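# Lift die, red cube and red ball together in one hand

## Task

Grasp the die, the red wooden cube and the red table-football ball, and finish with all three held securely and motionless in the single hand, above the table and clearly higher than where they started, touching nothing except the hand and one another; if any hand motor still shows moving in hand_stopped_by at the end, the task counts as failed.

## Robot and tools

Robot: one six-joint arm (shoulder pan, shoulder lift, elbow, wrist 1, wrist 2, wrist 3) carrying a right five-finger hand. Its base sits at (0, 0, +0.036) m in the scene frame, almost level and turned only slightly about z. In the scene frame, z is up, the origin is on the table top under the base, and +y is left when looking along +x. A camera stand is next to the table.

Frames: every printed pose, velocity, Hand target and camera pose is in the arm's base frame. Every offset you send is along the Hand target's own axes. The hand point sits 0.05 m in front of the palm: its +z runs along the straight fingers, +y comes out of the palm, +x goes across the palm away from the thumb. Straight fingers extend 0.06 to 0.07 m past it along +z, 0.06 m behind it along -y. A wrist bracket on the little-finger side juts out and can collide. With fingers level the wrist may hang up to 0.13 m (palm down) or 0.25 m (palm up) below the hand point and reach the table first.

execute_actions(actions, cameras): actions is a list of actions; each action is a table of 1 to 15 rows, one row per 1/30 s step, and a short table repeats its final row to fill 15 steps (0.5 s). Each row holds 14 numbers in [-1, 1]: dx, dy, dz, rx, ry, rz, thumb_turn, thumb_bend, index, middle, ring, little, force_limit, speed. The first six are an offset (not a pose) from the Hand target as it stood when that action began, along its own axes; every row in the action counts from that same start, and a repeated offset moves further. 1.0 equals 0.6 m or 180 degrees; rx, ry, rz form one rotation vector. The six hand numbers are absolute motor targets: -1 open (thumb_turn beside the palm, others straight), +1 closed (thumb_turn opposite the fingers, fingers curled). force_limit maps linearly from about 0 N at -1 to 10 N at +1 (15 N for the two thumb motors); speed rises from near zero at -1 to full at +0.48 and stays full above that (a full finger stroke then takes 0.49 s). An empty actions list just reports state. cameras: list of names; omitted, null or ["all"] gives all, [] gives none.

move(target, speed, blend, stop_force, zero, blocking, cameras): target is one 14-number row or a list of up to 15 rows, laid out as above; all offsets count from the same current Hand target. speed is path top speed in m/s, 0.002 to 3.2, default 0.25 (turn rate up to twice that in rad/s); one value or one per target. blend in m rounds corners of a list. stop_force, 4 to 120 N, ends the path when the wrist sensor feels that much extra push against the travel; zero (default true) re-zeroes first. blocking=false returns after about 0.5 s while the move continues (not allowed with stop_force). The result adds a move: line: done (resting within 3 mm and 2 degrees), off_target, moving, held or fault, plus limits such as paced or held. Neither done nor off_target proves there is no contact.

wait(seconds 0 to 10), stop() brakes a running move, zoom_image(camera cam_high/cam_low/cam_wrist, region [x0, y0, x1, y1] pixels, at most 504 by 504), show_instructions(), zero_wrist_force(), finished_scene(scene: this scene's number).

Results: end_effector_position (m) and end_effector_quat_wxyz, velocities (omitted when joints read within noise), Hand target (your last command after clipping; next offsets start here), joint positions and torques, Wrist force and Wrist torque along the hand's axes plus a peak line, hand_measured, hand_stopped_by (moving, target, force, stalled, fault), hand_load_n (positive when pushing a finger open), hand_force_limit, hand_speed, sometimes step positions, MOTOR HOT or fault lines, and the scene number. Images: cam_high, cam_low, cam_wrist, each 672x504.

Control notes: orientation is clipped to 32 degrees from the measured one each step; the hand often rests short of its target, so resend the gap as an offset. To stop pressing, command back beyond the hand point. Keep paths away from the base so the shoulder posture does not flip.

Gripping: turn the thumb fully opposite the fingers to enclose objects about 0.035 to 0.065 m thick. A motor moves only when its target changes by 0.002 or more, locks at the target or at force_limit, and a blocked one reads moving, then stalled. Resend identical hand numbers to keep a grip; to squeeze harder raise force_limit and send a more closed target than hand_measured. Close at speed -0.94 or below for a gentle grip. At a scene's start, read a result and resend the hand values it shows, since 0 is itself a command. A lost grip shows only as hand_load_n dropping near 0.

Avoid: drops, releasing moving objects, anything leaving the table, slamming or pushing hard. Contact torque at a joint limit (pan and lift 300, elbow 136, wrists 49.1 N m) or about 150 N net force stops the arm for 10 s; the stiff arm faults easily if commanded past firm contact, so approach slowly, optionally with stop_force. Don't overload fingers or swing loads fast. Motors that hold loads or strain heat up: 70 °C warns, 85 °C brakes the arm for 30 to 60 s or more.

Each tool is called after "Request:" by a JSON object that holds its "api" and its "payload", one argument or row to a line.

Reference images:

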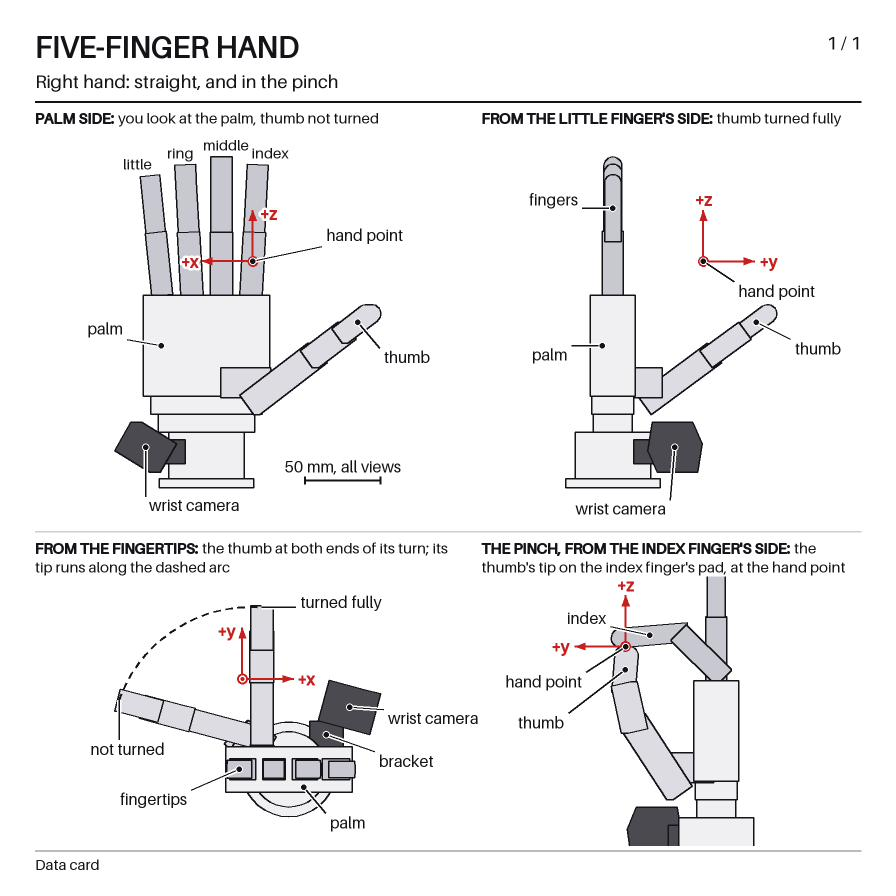

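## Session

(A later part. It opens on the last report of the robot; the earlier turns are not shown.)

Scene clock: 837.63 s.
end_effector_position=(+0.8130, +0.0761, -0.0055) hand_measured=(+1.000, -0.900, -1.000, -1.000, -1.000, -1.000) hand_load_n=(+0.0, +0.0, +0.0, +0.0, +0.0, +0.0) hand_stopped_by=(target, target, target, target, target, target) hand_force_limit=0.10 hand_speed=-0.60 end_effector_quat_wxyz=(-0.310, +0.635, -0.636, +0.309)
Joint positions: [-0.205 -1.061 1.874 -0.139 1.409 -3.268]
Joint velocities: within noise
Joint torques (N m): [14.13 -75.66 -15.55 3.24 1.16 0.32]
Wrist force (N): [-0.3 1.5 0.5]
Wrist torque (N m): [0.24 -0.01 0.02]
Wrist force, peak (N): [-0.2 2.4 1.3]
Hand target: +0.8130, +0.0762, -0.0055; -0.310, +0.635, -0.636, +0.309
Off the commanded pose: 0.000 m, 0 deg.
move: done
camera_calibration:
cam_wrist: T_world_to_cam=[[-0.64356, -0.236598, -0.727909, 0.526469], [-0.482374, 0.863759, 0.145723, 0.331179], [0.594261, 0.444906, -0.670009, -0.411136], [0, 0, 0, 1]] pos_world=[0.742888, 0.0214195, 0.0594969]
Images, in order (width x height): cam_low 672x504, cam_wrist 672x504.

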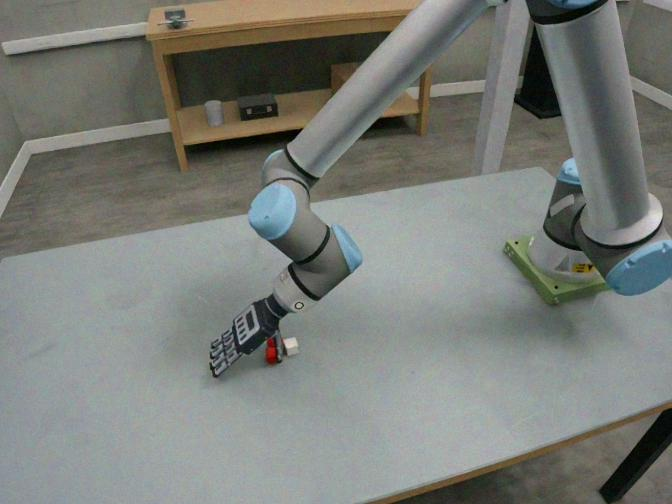

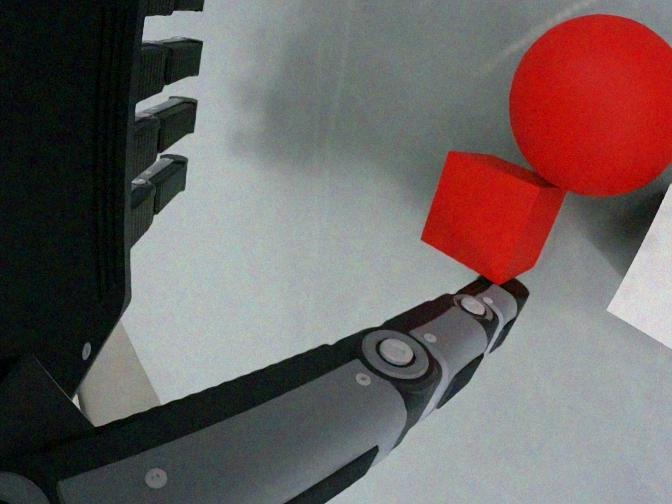

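Request:
{"api": "move", "payload": {
  "target": [
    [-0.01,0,0,0,0,0,1,-0.9,-1,-1,-1,-1,0.1,-0.6],
    [-0.01,0.037,-0.0473,0,0,0,1,-0.9,-1,-1,-1,-1,0.1,-0.6],
    [0.0263,0.037,-0.0473,0,0,0,1,-0.9,-1,-1,-1,-1,0.1,-0.6],
    [0.005,0.037,-0.0473,0,0,0,1,-0.9,-1,-1,-1,-1,0.1,-0.6],
    [0.005,-0.0812,-0.1397,0,0,0,1,-0.9,-1,-1,-1,-1,0.1,-0.6]
  ],
  "speed": [0.03,0.05,0.02,0.03,0.12],
  "cameras": ["cam_wrist","cam_low"]
}}

Request:
{"api": "zoom_image", "payload": {
  "camera": "cam_low",
  "region": [240, 310, 320, 390]
}}

Request:
{"api": "zoom_image", "payload": {
  "camera": "cam_wrist",
  "region": [350, 60, 650, 360]
}}

Scene clock: 855.60 s.
end_effector_position=(+0.7772, +0.0730, +0.0847) hand_measured=(+1.000, -0.900, -1.000, -1.000, -1.000, -1.000) hand_load_n=(+0.0, +0.0, +0.0, +0.0, +0.0, +0.0) hand_stopped_by=(target, target, target, target, target, target) hand_force_limit=0.10 hand_speed=-0.60 end_effector_quat_wxyz=(-0.310, +0.635, -0.636, +0.309)
Joint positions: [-0.223 -1.213 1.905 -0.015 1.395 -3.279]
Joint velocities: within noise
Joint torques (N m): [-6.88 -56.85 -17.5 -0.58 -1.94 -2.72]
Wrist force (N): [-0.2 1.5 0.3]
Wrist torque (N m): [0.26 -0.02 0.02]
Wrist force, peak (N): [-0.5 2.7 1.1]
Hand target: +0.7771, +0.0730, +0.0846; -0.310, +0.635, -0.636, +0.309
Off the commanded pose: 0.000 m, 0 deg.
move: done
camera_calibration:
cam_wrist: T_world_to_cam=[[-0.643443, -0.236599, -0.728012, 0.568174], [-0.482401, 0.863757, 0.145648, 0.303354], [0.594366, 0.44491, -0.669914, -0.328188], [0, 0, 0, 1]] pos_world=[0.70699, 0.0184196, 0.149597]
Images, in order (width x height): cam_low 672x504, cam_wrist 672x504.

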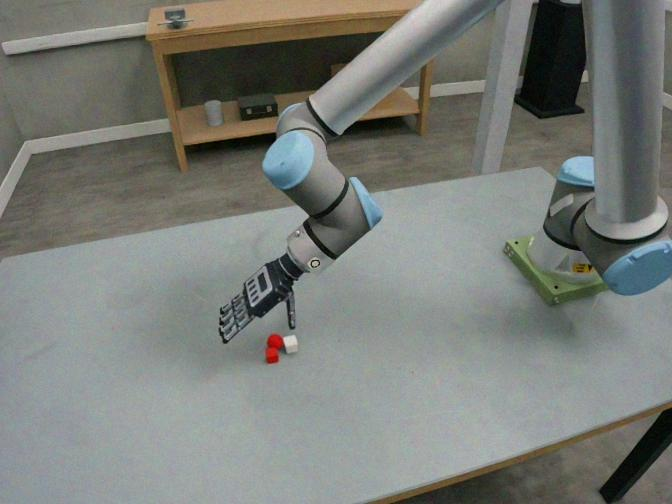

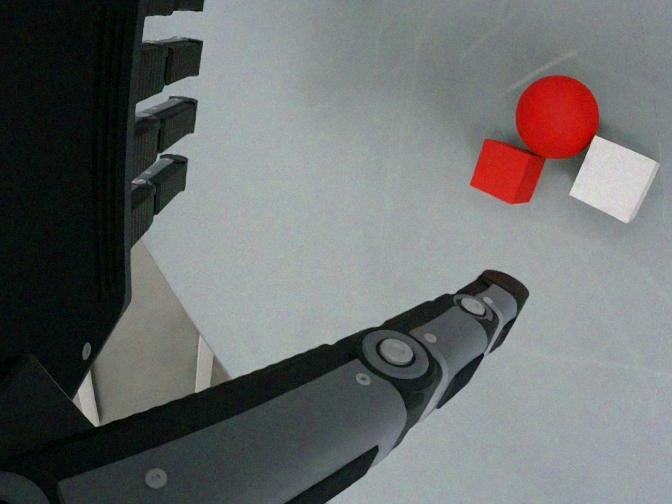

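Scaled by 6.300 from the camera's 672x504 image, which has a finer 960x720 frame.

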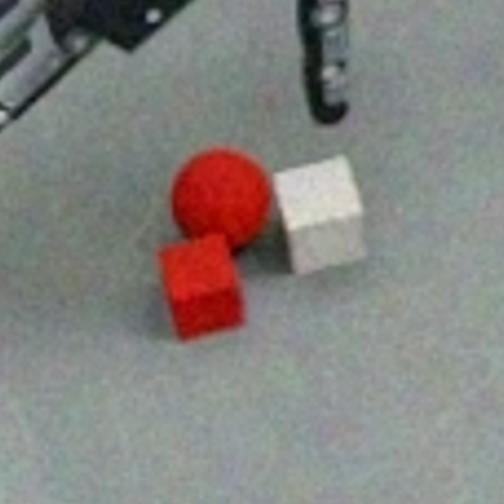

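Scaled by 1.680 from the camera's 672x504 image, which has a finer 960x720 frame.

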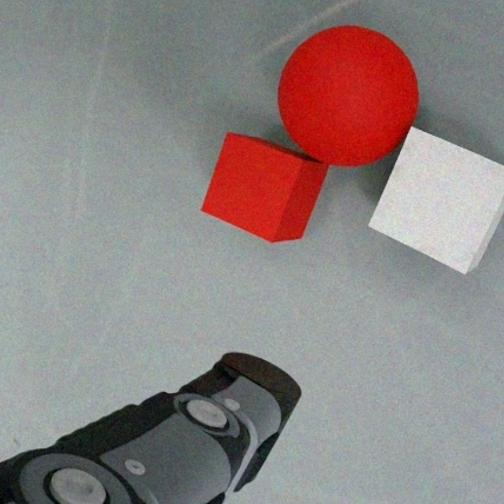

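Request:
{"api": "move", "payload": {
  "target": [
    [0.005,0.1183,0.0925,0,0,0,1,-0.9,-1,-1,-1,-1,0.1,-0.6],
    [0.0285,0.1183,0.0925,0,0,0,1,-0.9,-1,-1,-1,-1,0.1,-0.6],
    [0.005,0.1183,0.0925,0,0,0,1,-0.9,-1,-1,-1,-1,0.1,-0.6],
    [0.005,0,0,0,0,0,1,-0.9,-1,-1,-1,-1,0.1,-0.6]
  ],
  "speed": [0.1,0.02,0.04,0.12],
  "cameras": ["cam_wrist"]
}}

Request:
{"api": "zoom_image", "payload": {
  "camera": "cam_wrist",
  "region": [370, 60, 670, 360]
}}

Scene clock: 868.10 s.
end_effector_position=(+0.7772, +0.0700, +0.0846) hand_measured=(+1.000, -0.900, -1.000, -1.000, -1.000, -1.000) hand_load_n=(+0.0, +0.0, +0.0, +0.0, +0.0, +0.0) hand_stopped_by=(target, target, target, target, target, target) hand_force_limit=0.10 hand_speed=-0.60 end_effector_quat_wxyz=(-0.310, +0.635, -0.636, +0.309)
Joint positions: [-0.228 -1.213 1.905 -0.015 1.392 -3.282]
Joint velocities: within noise
Joint torques (N m): [-7.55 -57.84 -17.38 -0.45 -2.26 -2.16]
Wrist force (N): [-0.2 1.3 0.2]
Wrist torque (N m): [0.23 -0.02 0.02]
Wrist force, peak (N): [-0.1 2.9 1.0]
Hand target: +0.7771, +0.0700, +0.0846; -0.310, +0.635, -0.636, +0.309
Off the commanded pose: 0.000 m, 0 deg.
move: done
camera_calibration:
cam_wrist: T_world_to_cam=[[-0.643443, -0.236599, -0.728012, 0.567464], [-0.482401, 0.863757, 0.145648, 0.305945], [0.594366, 0.44491, -0.669914, -0.326853], [0, 0, 0, 1]] pos_world=[0.70699, 0.0154196, 0.149597]
Images, in order (width x height): cam_wrist 672x504.

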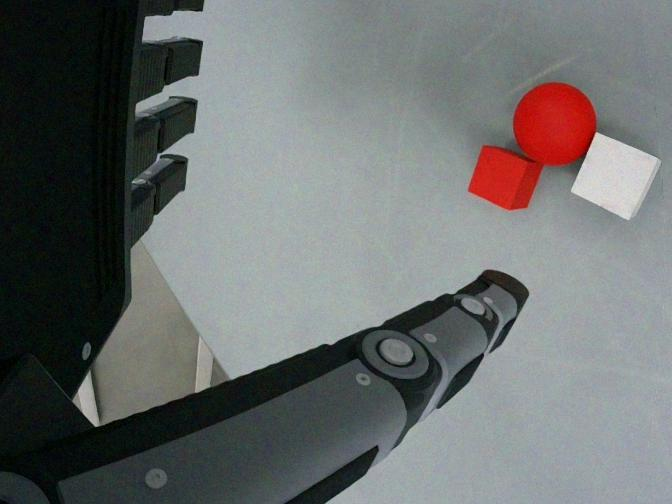

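Scaled by 1.680 from the camera's 672x504 image, which has a finer 960x720 frame.

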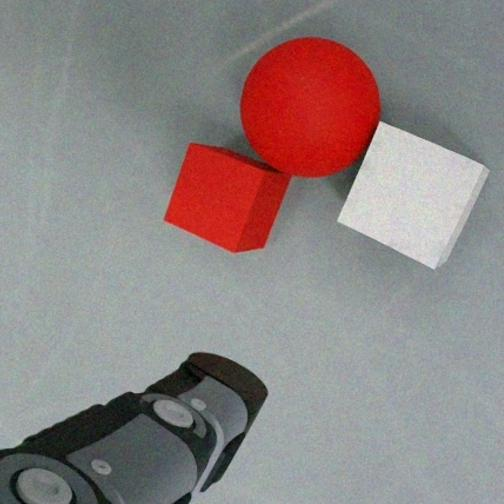

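Request:
{"api": "move", "payload": {
  "target": [0.0583,0.043,-0.0427,0.05,0,0,1,-0.75,-1,-1,-1,-1,-0.5,-0.6],
  "speed": 0.12,
  "cameras": ["cam_wrist"]
}}

Request:
{"api": "zoom_image", "payload": {
  "camera": "cam_wrist",
  "region": [330, 60, 630, 360]
}}

Scene clock: 877.73 s.
end_effector_position=(+0.7409, +0.0351, +0.0800) hand_measured=(+1.000, -0.750, -1.000, -1.000, -1.000, -1.000) hand_load_n=(+0.0, +0.0, +0.0, +0.0, +0.0, +0.0) hand_stopped_by=(target, target, target, target, target, target) hand_force_limit=-0.50 hand_speed=-0.60 end_effector_quat_wxyz=(-0.359, +0.609, -0.610, +0.358)
Joint positions: [-0.323 -1.298 2.086 -0.258 1.289 -3.301]
Joint velocities: within noise
Joint torques (N m): [2.2 -42.33 -31.23 -0.81 0.97 2.47]
Wrist force (N): [-0.3 1.9 0.2]
Wrist torque (N m): [0.36 0.01 0.02]
Wrist force, peak (N): [0.3 2.2 -0.3]
Hand target: +0.7410, +0.0351, +0.0800; -0.359, +0.609, -0.610, +0.358
Off the commanded pose: 0.000 m, 0 deg.
move: done
camera_calibration:
cam_wrist: T_world_to_cam=[[-0.521834, -0.23648, -0.819614, 0.449709], [-0.498999, 0.863895, 0.0684482, 0.337904], [0.691873, 0.444705, -0.568813, -0.373249], [0, 0, 0, 1]] pos_world=[0.661528, -0.0195813, 0.13315]
Images, in order (width x height): cam_wrist 672x504.

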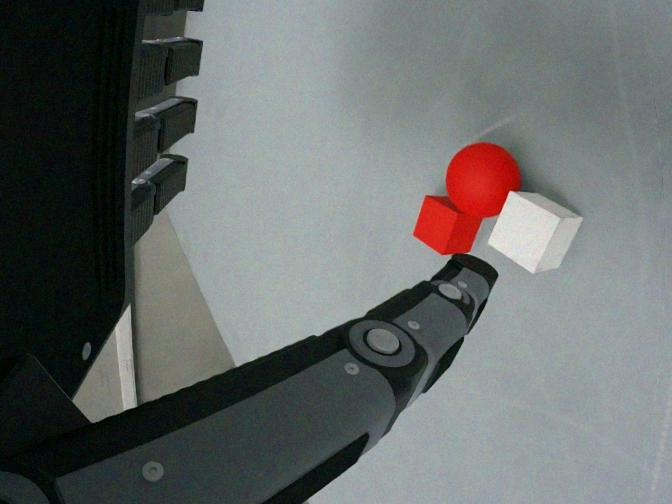

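Scaled by 1.680 from the camera's 672x504 image, which has a finer 960x720 frame.

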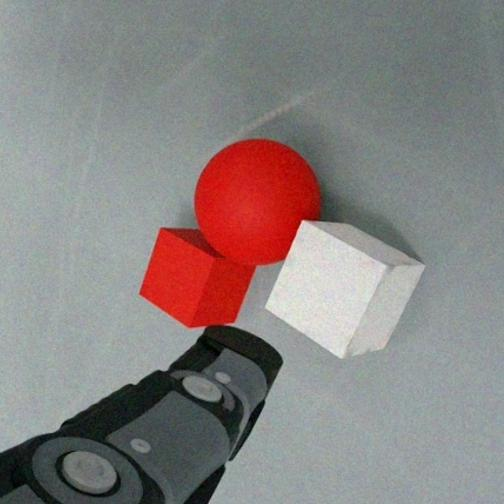

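Request:
{"api": "move", "payload": {
  "target": [0,0.1283,0.0711,0,0,0,1,-0.75,-1,-1,-1,-1,-0.5,-0.6],
  "speed": 0.05,
  "stop_force": 5,
  "cameras": ["cam_wrist","cam_low"]
}}

Request:
{"api": "zoom_image", "payload": {
  "camera": "cam_low",
  "region": [220, 290, 320, 390]
}}

Scene clock: 886.00 s.
end_effector_position=(+0.7409, +0.0352, -0.0080) hand_measured=(+1.000, -0.750, -1.000, -1.000, -1.000, -1.000) hand_load_n=(+0.0, +0.0, +0.0, +0.0, -0.5, +0.0) hand_stopped_by=(target, target, target, target, target, target) hand_force_limit=-0.50 hand_speed=-0.60 end_effector_quat_wxyz=(-0.359, +0.609, -0.610, +0.358)
Joint positions: [-0.323 -1.17 2.127 -0.427 1.289 -3.301]
Joint velocities: within noise
Joint torques (N m): [10.1 -65.45 -30.82 2.91 1.49 1.41]
Wrist force (N): [0.0 1.6 0.3]
Wrist torque (N m): [0.30 -0.05 0.04]
Wrist force, peak (N): [-0.3 2.4 0.5]
Hand target: +0.7409, +0.0352, -0.0080; -0.359, +0.609, -0.610, +0.358
Off the commanded pose: 0.000 m, 0 deg.
move: done
camera_calibration:
cam_wrist: T_world_to_cam=[[-0.521834, -0.23648, -0.819614, 0.377578], [-0.498999, 0.863895, 0.0684482, 0.343705], [0.691873, 0.444705, -0.568813, -0.423324], [0, 0, 0, 1]] pos_world=[0.661428, -0.0193813, 0.04515]
Images, in order (width x height): cam_low 672x504, cam_wrist 672x504.

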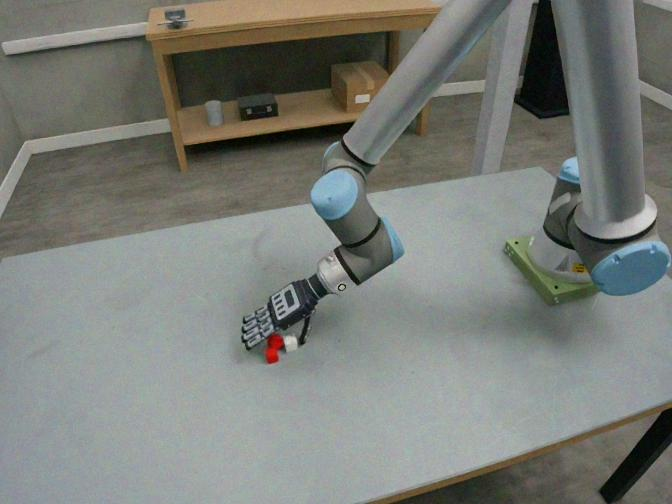

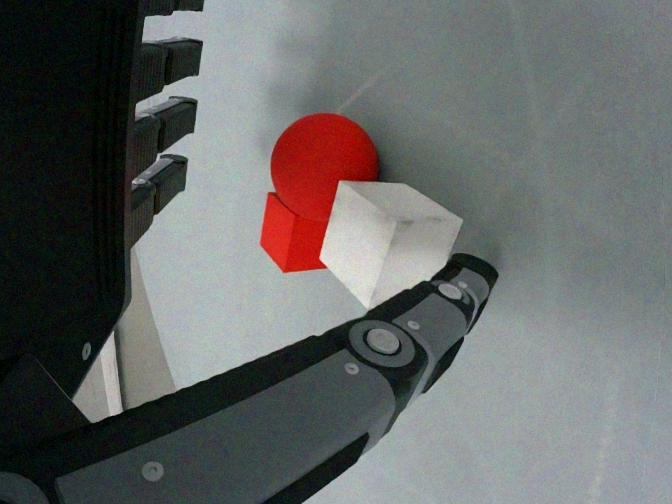

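Scaled by 5.040 from the camera's 672x504 image, which has a finer 960x720 frame.

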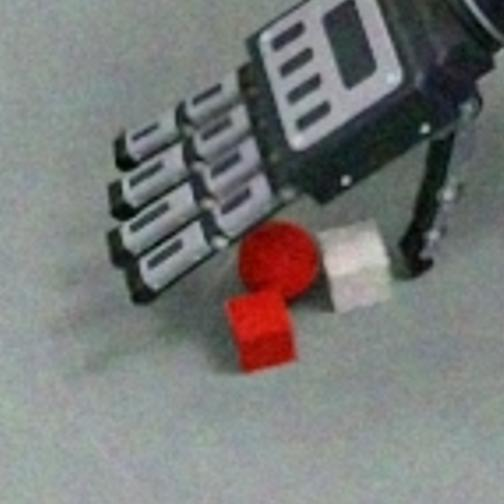

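Request:
{"api": "move", "payload": {
  "target": [0,0,0,0,0,0,1,-0.58,-0.55,-0.5,-0.5,-1,-0.7,-0.8],
  "cameras": ["cam_wrist"]
}}

Request:
{"api": "move", "payload": {
  "target": [0,0,0,0,0,0,1,-0.56,-0.3,-0.42,-0.4,-1,-0.7,-0.85],
  "cameras": ["cam_wrist","cam_low"]
}}

Request:
{"api": "zoom_image", "payload": {
  "camera": "cam_low",
  "region": [220, 290, 320, 390]
}}

Scene clock: 891.77 s.
end_effector_position=(+0.7409, +0.0352, -0.0080) hand_measured=(+1.000, -0.580, -0.550, -0.500, -0.500, -1.000) hand_load_n=(+0.0, +0.0, +0.0, +0.0, +0.0, +0.0) hand_stopped_by=(target, target, target, target, target, target) hand_force_limit=-0.70 hand_speed=-0.80 end_effector_quat_wxyz=(-0.359, +0.609, -0.610, +0.358)
Joint positions: [-0.323 -1.17 2.127 -0.427 1.289 -3.301]
Joint velocities: within noise
Joint torques (N m): [4.69 -69.12 -23.03 0.54 0.52 -0.25]
Wrist force (N): [-0.2 1.5 0.4]
Wrist torque (N m): [0.29 -0.01 0.02]
Wrist force, peak (N): [-0.2 2.2 0.4]
Hand target: +0.7409, +0.0352, -0.0080; -0.359, +0.609, -0.610, +0.358
Off the commanded pose: 0.000 m, 0 deg.
move: done
camera_calibration:
cam_wrist: T_world_to_cam=[[-0.521834, -0.23648, -0.819614, 0.377578], [-0.498999, 0.863895, 0.0684482, 0.343705], [0.691873, 0.444705, -0.568813, -0.423324], [0, 0, 0, 1]] pos_world=[0.661428, -0.0193813, 0.04515]
Images, in order (width x height): cam_wrist 672x504.

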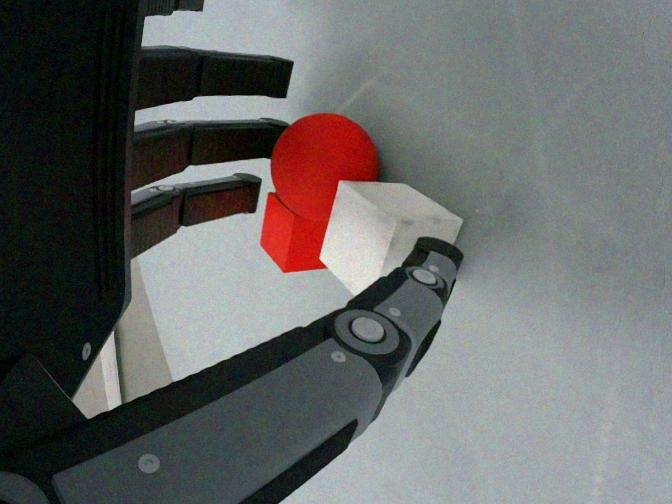

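Scene clock: 892.63 s.
end_effector_position=(+0.7409, +0.0352, -0.0080) hand_measured=(+1.000, -0.560, -0.300, -0.420, -0.400, -1.000) hand_load_n=(+0.0, +0.0, +0.0, +0.0, +0.0, +0.0) hand_stopped_by=(target, target, target, target, target, target) hand_force_limit=-0.70 hand_speed=-0.85 end_effector_quat_wxyz=(-0.359, +0.609, -0.610, +0.358)
Joint positions: [-0.323 -1.17 2.127 -0.427 1.289 -3.301]
Joint velocities: within noise
Joint torques (N m): [5.88 -70.43 -22 -0.08 0.89 -0.5]
Wrist force (N): [0.0 1.5 0.3]
Wrist torque (N m): [0.30 -0.04 0.03]
Wrist force, peak (N): [-0.2 1.9 0.5]
Hand target: +0.7409, +0.0352, -0.0080; -0.359, +0.609, -0.610, +0.358
Off the commanded pose: 0.000 m, 0 deg.
move: done
camera_calibration:
cam_wrist: T_world_to_cam=[[-0.521834, -0.23648, -0.819614, 0.377578], [-0.498999, 0.863895, 0.0684482, 0.343705], [0.691873, 0.444705, -0.568813, -0.423324], [0, 0, 0, 1]] pos_world=[0.661428, -0.0193813, 0.04515]
Images, in order (width x height): cam_low 672x504, cam_wrist 672x504.

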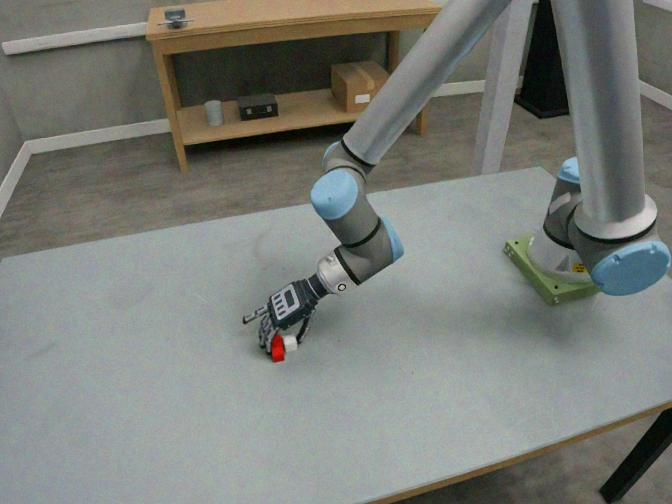

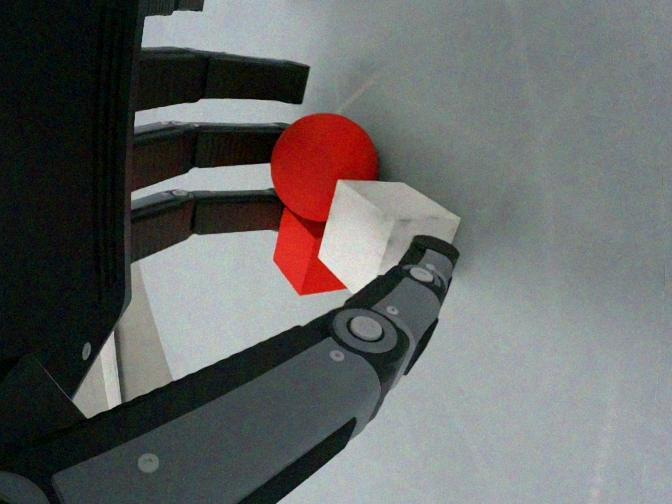

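Scaled by 5.040 from the camera's 672x504 image, which has a finer 960x720 frame.

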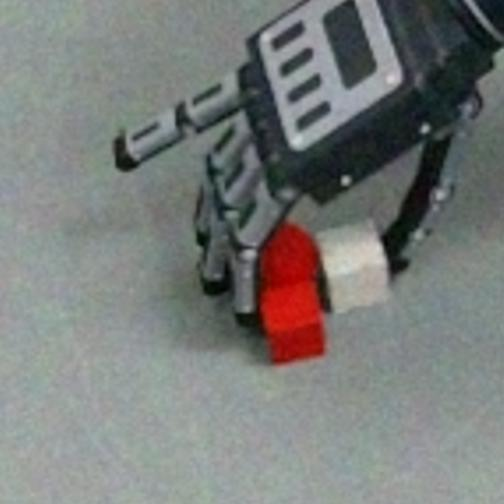

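Request:
{"api": "move", "payload": {
  "target": [0,0,0,0,0,0,1,-0.54,-0.05,-0.2,-0.33,-1,-0.5,-0.88],
  "cameras": ["cam_wrist","cam_low"]
}}

Request:
{"api": "zoom_image", "payload": {
  "camera": "cam_low",
  "region": [220, 290, 320, 390]
}}

Request:
{"api": "zoom_image", "payload": {
  "camera": "cam_wrist",
  "region": [230, 80, 510, 330]
}}

Scene clock: 896.43 s.
end_effector_position=(+0.7409, +0.0352, -0.0080) hand_measured=(+1.000, -0.542, -0.050, -0.344, -0.330, -1.000) hand_load_n=(+0.5, +2.5, +0.0, +4.0, +0.0, +0.0) hand_stopped_by=(target, target, target, force, target, target) hand_force_limit=-0.50 hand_speed=-0.88 end_effector_quat_wxyz=(-0.359, +0.609, -0.610, +0.358)
Joint positions: [-0.323 -1.17 2.127 -0.427 1.289 -3.301]
Joint velocities: within noise
Joint torques (N m): [2.25 -68.36 -12.27 -2.05 -0.32 -0.64]
Wrist force (N): [-0.1 -0.9 -1.3]
Wrist torque (N m): [0.26 -0.03 0.00]
Wrist force, peak (N): [0.0 2.2 0.0]
Hand target: +0.7409, +0.0352, -0.0080; -0.359, +0.609, -0.610, +0.358
Off the commanded pose: 0.000 m, 0 deg.
move: done
camera_calibration:
cam_wrist: T_world_to_cam=[[-0.521777, -0.236443, -0.81966, 0.377544], [-0.499004, 0.863892, 0.0684526, 0.343708], [0.691913, 0.444731, -0.568745, -0.423353], [0, 0, 0, 1]] pos_world=[0.661429, -0.0193809, 0.0451502]
Images, in order (width x height): cam_low 672x504, cam_wrist 672x504.

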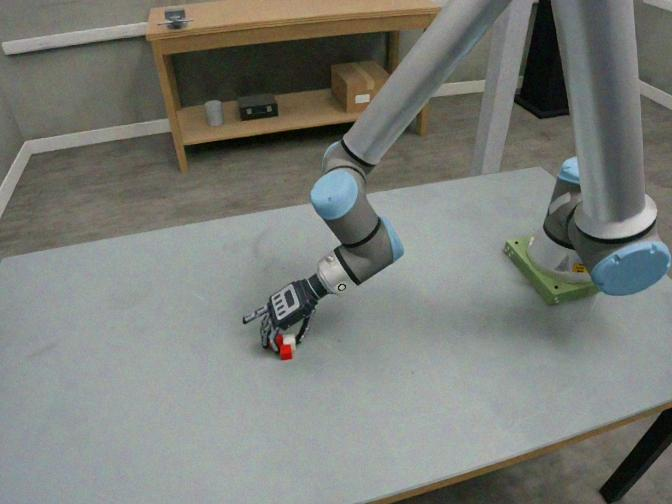

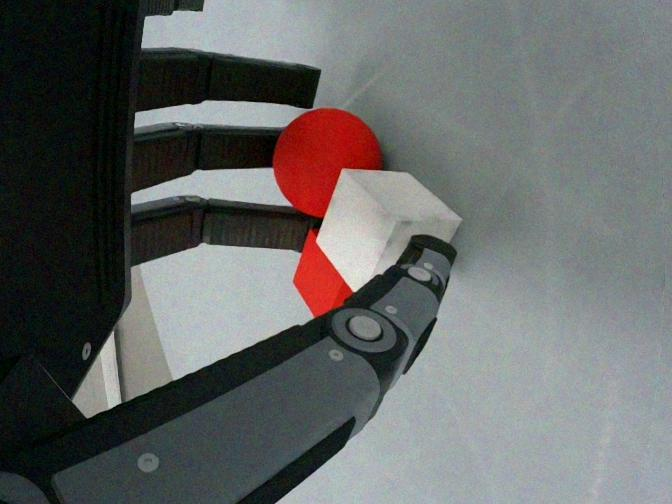

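Scaled by 5.040 from the camera's 672x504 image, which has a finer 960x720 frame.

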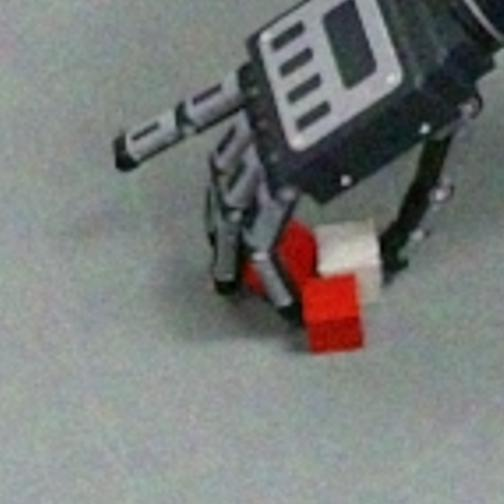

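Scaled by 1.800 from the camera's 672x504 image, which has a finer 960x720 frame.

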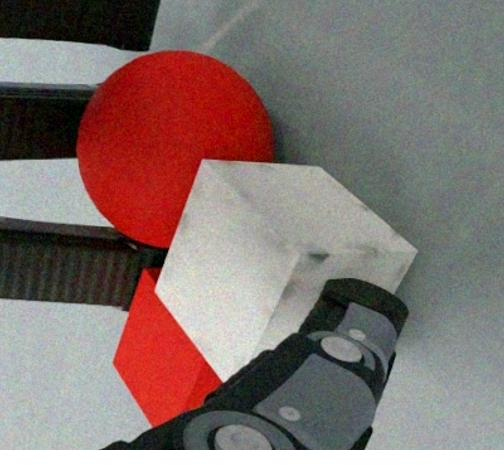

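Request:
{"api": "move", "payload": {
  "target": [0,0,0,0,0,0,1,-0.75,-0.6,-0.6,-0.6,-1,-0.5,-0.7],
  "cameras": []
}}

Request:
{"api": "move", "payload": {
  "target": [0,-0.1283,-0.0711,0,0,0,1,-0.75,-1,-1,-1,-1,-0.5,-0.6],
  "speed": 0.1,
  "cameras": ["cam_wrist"]
}}

Request:
{"api": "zoom_image", "payload": {
  "camera": "cam_wrist",
  "region": [330, 60, 630, 360]
}}

Scene clock: 904.50 s.
end_effector_position=(+0.7409, +0.0352, -0.0080) hand_measured=(+1.000, -0.750, -0.600, -0.600, -0.600, -1.000) hand_load_n=(+0.0, +0.0, +0.0, +0.0, +0.0, +0.0) hand_stopped_by=(target, target, target, target, target, target) hand_force_limit=-0.50 hand_speed=-0.70 end_effector_quat_wxyz=(-0.359, +0.609, -0.610, +0.358)
Joint positions: [-0.323 -1.17 2.127 -0.427 1.289 -3.301]
Joint velocities: within noise
Joint torques (N m): [0.35 -53.31 -12.34 -1.82 -1.09 -0.88]
Wrist force (N): [-0.3 1.7 0.4]
Wrist torque (N m): [0.32 0.00 0.02]
Wrist force, peak (N): [-0.3 2.0 0.5]
Hand target: +0.7409, +0.0352, -0.0080; -0.359, +0.609, -0.610, +0.358
Off the commanded pose: 0.000 m, 0 deg.
move: done
No camera images: "cameras" was empty.

Scene clock: 905.70 s.
end_effector_position=(+0.7411, +0.0350, +0.0801) hand_measured=(+1.000, -0.750, -1.000, -1.000, -1.000, -1.000) hand_load_n=(+0.0, +0.0, +0.0, +0.0, +0.0, +0.0) hand_stopped_by=(target, target, target, target, target, target) hand_force_limit=-0.50 hand_speed=-0.60 end_effector_quat_wxyz=(-0.359, +0.609, -0.610, +0.358)
Joint positions: [-0.323 -1.298 2.086 -0.258 1.289 -3.301]
Joint velocities: within noise
Joint torques (N m): [-5.73 -38.21 -15.11 -3.06 -2.12 -1.4]
Wrist force (N): [-0.6 1.7 0.6]
Wrist torque (N m): [0.31 0.04 0.01]
Wrist force, peak (N): [0.0 3.4 0.7]
Hand target: +0.7410, +0.0351, +0.0800; -0.359, +0.609, -0.610, +0.358
Off the commanded pose: 0.000 m, 0 deg.
move: done
camera_calibration:
cam_wrist: T_world_to_cam=[[-0.521608, -0.23643, -0.819772, 0.44977], [-0.498981, 0.863914, 0.068333, 0.338002], [0.692057, 0.444694, -0.568599, -0.373481], [0, 0, 0, 1]] pos_world=[0.661731, -0.0195811, 0.133251]
Images, in order (width x height): cam_wrist 672x504.

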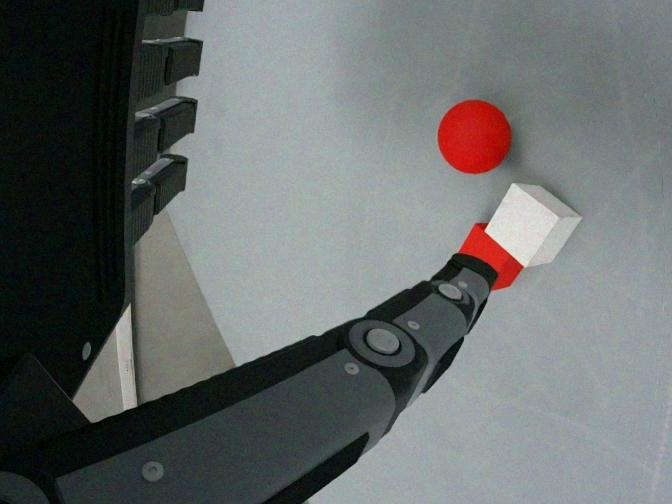

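Scaled by 1.680 from the camera's 672x504 image, which has a finer 960x720 frame.

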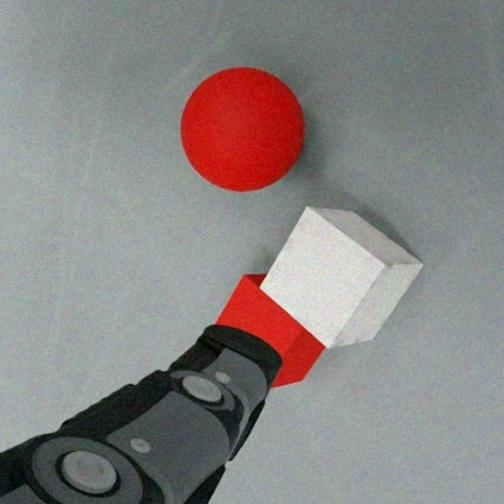

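Request:
{"api": "move", "payload": {
  "target": [
    [-0.019,0,0,-0.0111,0,0,1,-0.75,-0.9,-0.9,-1,-1,-0.5,-0.6],
    [-0.019,0.1262,0.073,-0.0111,0,0,1,-0.75,-0.9,-0.9,-1,-1,-0.5,-0.6]
  ],
  "speed": 0.06,
  "cameras": ["cam_wrist","cam_low"]
}}

Request:
{"api": "zoom_image", "payload": {
  "camera": "cam_low",
  "region": [220, 290, 320, 390]
}}

Scene clock: 929.97 s.
end_effector_position=(+0.7424, +0.0467, -0.0076) hand_measured=(+1.000, -0.750, -0.900, -0.900, -1.000, -1.000) hand_load_n=(+0.0, +0.0, +0.0, +0.0, +0.0, +0.0) hand_stopped_by=(target, target, target, target, target, target) hand_force_limit=-0.50 hand_speed=-0.60 end_effector_quat_wxyz=(-0.348, +0.615, -0.616, +0.347)
Joint positions: [-0.297 -1.165 2.103 -0.375 1.317 -3.296]
Joint velocities: within noise
Joint torques (N m): [12.82 -71.94 -26.92 2.95 1.82 1.84]
Wrist force (N): [-0.2 1.7 -0.2]
Wrist torque (N m): [0.36 0.01 0.02]
Wrist force, peak (N): [-0.1 2.3 0.8]
Hand target: +0.7425, +0.0466, -0.0075; -0.348, +0.615, -0.616, +0.347
Off the commanded pose: 0.000 m, 0 deg.
move: done
camera_calibration:
cam_wrist: T_world_to_cam=[[-0.550164, -0.236432, -0.800886, 0.402557], [-0.49635, 0.863858, 0.0859426, 0.332746], [0.671532, 0.444803, -0.592617, -0.414313], [0, 0, 0, 1]] pos_world=[0.664856, -0.00798038, 0.0482769]
Images, in order (width x height): cam_low 672x504, cam_wrist 672x504.

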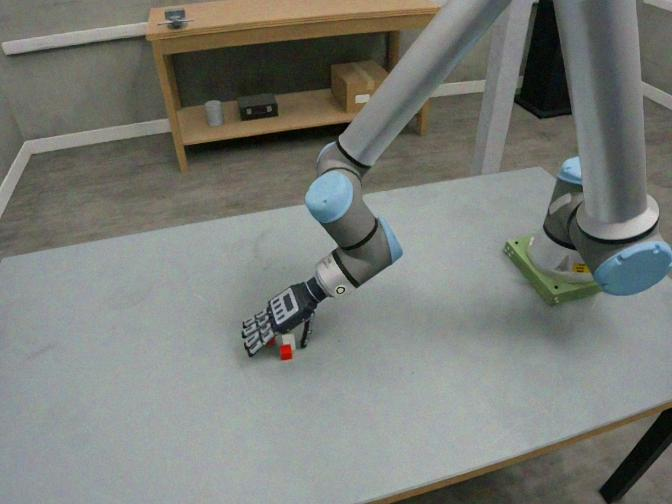

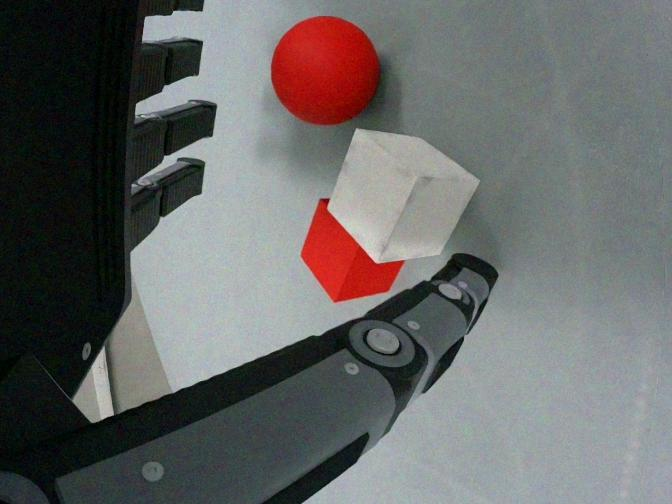

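Scaled by 5.040 from the camera's 672x504 image, which has a finer 960x720 frame.

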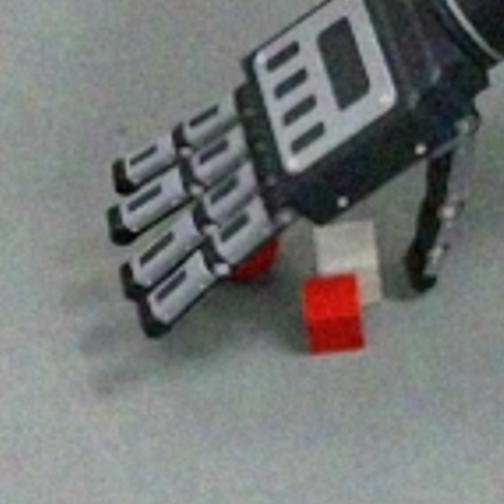

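Request:
{"api": "move", "payload": {
  "target": [0,0,0,0,0,0,1,-0.56,-0.4,-0.4,-1,-1,-0.7,-0.7],
  "cameras": []
}}

Request:
{"api": "move", "payload": {
  "target": [0,0,0,0,0,0,1,-0.5,0.2,0.2,-1,-1,-0.6,-0.85],
  "cameras": ["cam_wrist","cam_low"]
}}

Request:
{"api": "zoom_image", "payload": {
  "camera": "cam_low",
  "region": [220, 290, 320, 390]
}}

Request:
{"api": "zoom_image", "payload": {
  "camera": "cam_wrist",
  "region": [230, 80, 510, 330]
}}

Scene clock: 936.27 s.
end_effector_position=(+0.7425, +0.0466, -0.0075) hand_measured=(+1.000, -0.560, -0.400, -0.400, -1.000, -1.000) hand_load_n=(+0.0, +0.0, +0.0, +0.0, +0.0, +0.0) hand_stopped_by=(target, target, target, target, target, target) hand_force_limit=-0.70 hand_speed=-0.70 end_effector_quat_wxyz=(-0.348, +0.615, -0.616, +0.347)
Joint positions: [-0.297 -1.166 2.102 -0.375 1.317 -3.296]
Joint velocities: within noise
Joint torques (N m): [4.97 -68.49 -26.85 2.26 -0.21 0]
Wrist force (N): [-0.3 1.6 0.1]
Wrist torque (N m): [0.32 0.01 0.02]
Wrist force, peak (N): [-0.4 2.1 0.3]
Hand target: +0.7425, +0.0466, -0.0075; -0.348, +0.615, -0.616, +0.347
Off the commanded pose: 0.000 m, 0 deg.
move: done
No camera images: "cameras" was empty.

Scene clock: 937.80 s.
end_effector_position=(+0.7425, +0.0466, -0.0074) hand_measured=(+1.000, -0.502, +0.126, +0.070, -1.000, -1.000) hand_load_n=(-2.0, +4.0, +2.5, +3.5, +0.0, +0.0) hand_stopped_by=(target, target, force, force, target, target) hand_force_limit=-0.60 hand_speed=-0.85 end_effector_quat_wxyz=(-0.348, +0.615, -0.616, +0.347)
Joint positions: [-0.297 -1.166 2.102 -0.375 1.317 -3.296]
Joint velocities: within noise
Joint torques (N m): [0.83 -65.21 -23.32 2.11 0.07 -1]
Wrist force (N): [-0.7 -0.9 -1.4]
Wrist torque (N m): [0.24 0.04 -0.02]
Wrist force, peak (N): [-0.3 2.0 0.2]
Hand target: +0.7425, +0.0466, -0.0075; -0.348, +0.615, -0.616, +0.347
Off the commanded pose: 0.000 m, 0 deg.
move: done
camera_calibration:
cam_wrist: T_world_to_cam=[[-0.550006, -0.236488, -0.800978, 0.402673], [-0.496396, 0.863845, 0.0858104, 0.332816], [0.671628, 0.444799, -0.592512, -0.414331], [0, 0, 0, 1]] pos_world=[0.664957, -0.00798067, 0.0484772]
Images, in order (width x height): cam_low 672x504, cam_wrist 672x504.

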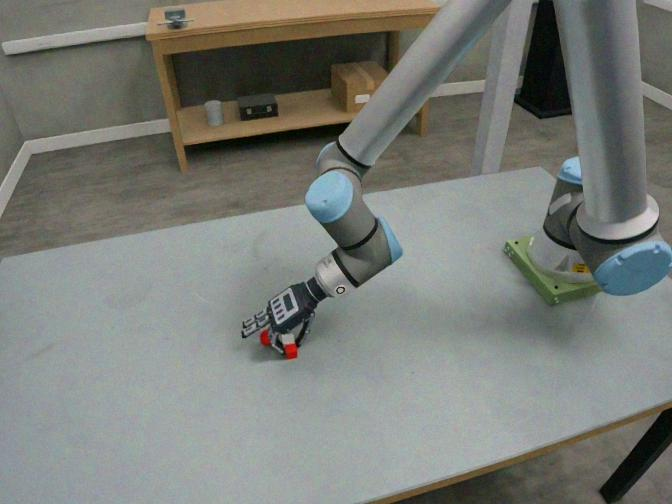

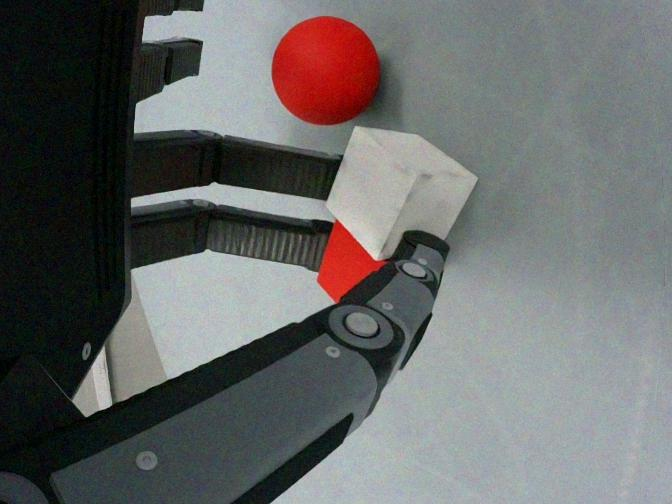

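Scaled by 5.040 from the camera's 672x504 image, which has a finer 960x720 frame.

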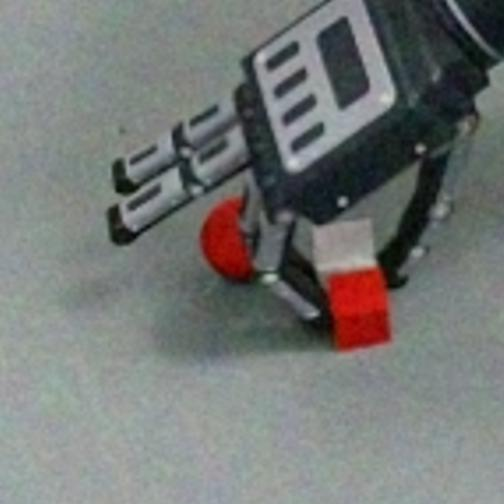

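Scaled by 1.800 from the camera's 672x504 image, which has a finer 960x720 frame.

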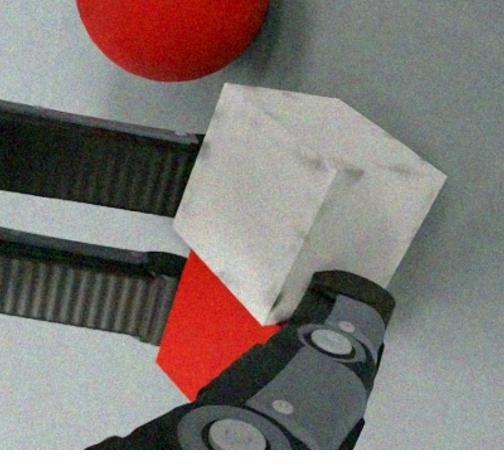

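Request:
{"api": "move", "payload": {
  "target": [0,0,0,0,0,0,1,-0.5,0.2,-0.75,-1,-1,-0.6,-0.7],
  "cameras": []
}}

Request:
{"api": "move", "payload": {
  "target": [0.0333,0,0,0,0,0,1,-0.5,0.2,-0.75,-1,-1,-0.6,-0.7],
  "speed": 0.02,
  "cameras": ["cam_wrist","cam_low"]
}}

Request:
{"api": "zoom_image", "payload": {
  "camera": "cam_wrist",
  "region": [230, 80, 510, 330]
}}

Request:
{"api": "zoom_image", "payload": {
  "camera": "cam_low",
  "region": [220, 290, 320, 390]
}}

Scene clock: 952.97 s.
end_effector_position=(+0.7425, +0.0466, -0.0074) hand_measured=(+1.000, -0.502, +0.126, -0.750, -1.000, -1.000) hand_load_n=(-2.5, +3.0, +3.0, +0.0, -0.5, +0.0) hand_stopped_by=(target, target, force, target, target, target) hand_force_limit=-0.60 hand_speed=-0.70 end_effector_quat_wxyz=(-0.348, +0.615, -0.616, +0.347)
Joint positions: [-0.297 -1.166 2.102 -0.375 1.317 -3.296]
Joint velocities: within noise
Joint torques (N m): [-3.39 -48.16 -15.11 1.96 -0.8 -0.7]
Wrist force (N): [-0.2 1.0 -0.5]
Wrist torque (N m): [0.29 0.01 0.01]
Wrist force, peak (N): [-0.9 -0.5 -1.7]
Hand target: +0.7425, +0.0466, -0.0075; -0.348, +0.615, -0.616, +0.347
Off the commanded pose: 0.000 m, 0 deg.
move: done
No camera images: "cameras" was empty.

Scene clock: 954.23 s.
end_effector_position=(+0.7425, +0.0266, -0.0075) hand_measured=(+1.000, -0.502, +0.126, -0.750, -1.000, -1.000) hand_load_n=(-2.0, +3.0, +3.0, +0.0, +0.0, +0.0) hand_stopped_by=(target, target, force, target, target, target) hand_force_limit=-0.60 hand_speed=-0.70 end_effector_quat_wxyz=(-0.348, +0.615, -0.616, +0.347)
Joint positions: [-0.334 -1.165 2.102 -0.37 1.286 -3.317]
Joint velocities: within noise
Joint torques (N m): [15.74 -45.64 -33.14 2.7 1.71 0.59]
Wrist force (N): [-0.4 0.5 -0.2]
Wrist torque (N m): [0.22 0.00 0.01]
Wrist force, peak (N): [-0.6 1.8 0.5]
Hand target: +0.7425, +0.0266, -0.0075; -0.348, +0.615, -0.616, +0.347
Off the commanded pose: 0.000 m, 0 deg.
move: done
camera_calibration:
cam_wrist: T_world_to_cam=[[-0.550043, -0.236513, -0.800946, 0.397861], [-0.49643, 0.863822, 0.0858397, 0.350208], [0.671573, 0.444829, -0.592551, -0.40541], [0, 0, 0, 1]] pos_world=[0.664957, -0.0280806, 0.0483771]
Images, in order (width x height): cam_low 672x504, cam_wrist 672x504.

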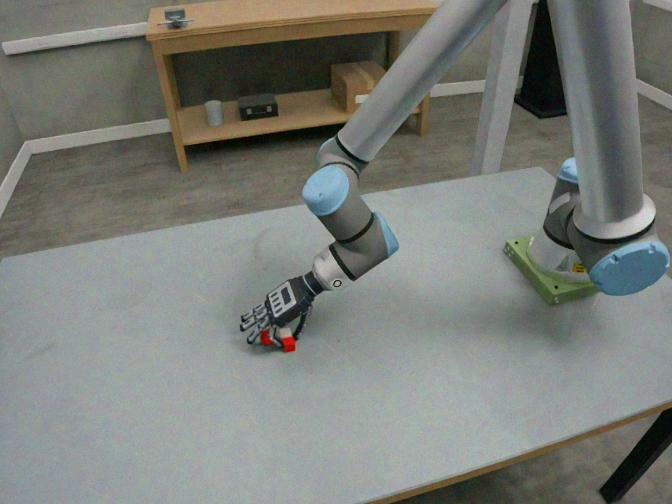

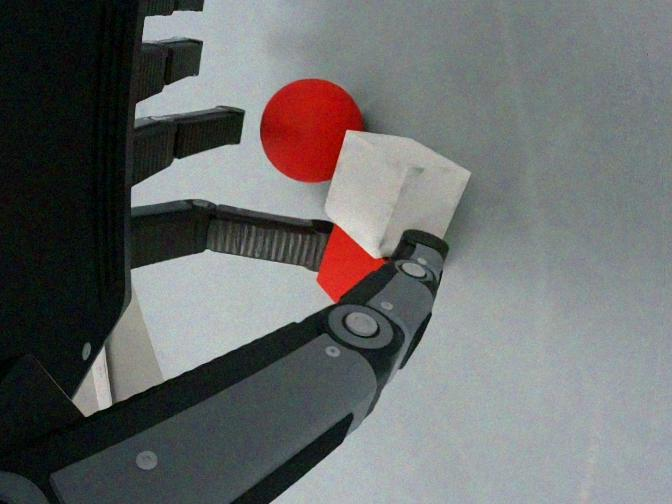

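Scaled by 1.800 from the camera's 672x504 image, which has a finer 960x720 frame.

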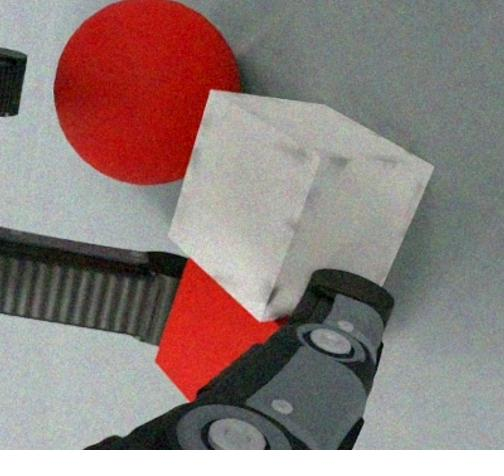

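Scaled by 5.040 from the camera's 672x504 image, which has a finer 960x720 frame.

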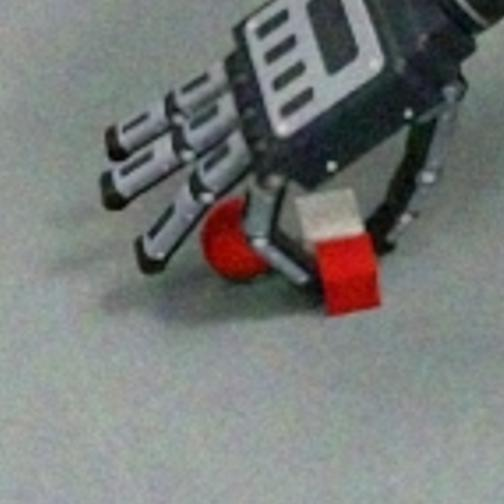

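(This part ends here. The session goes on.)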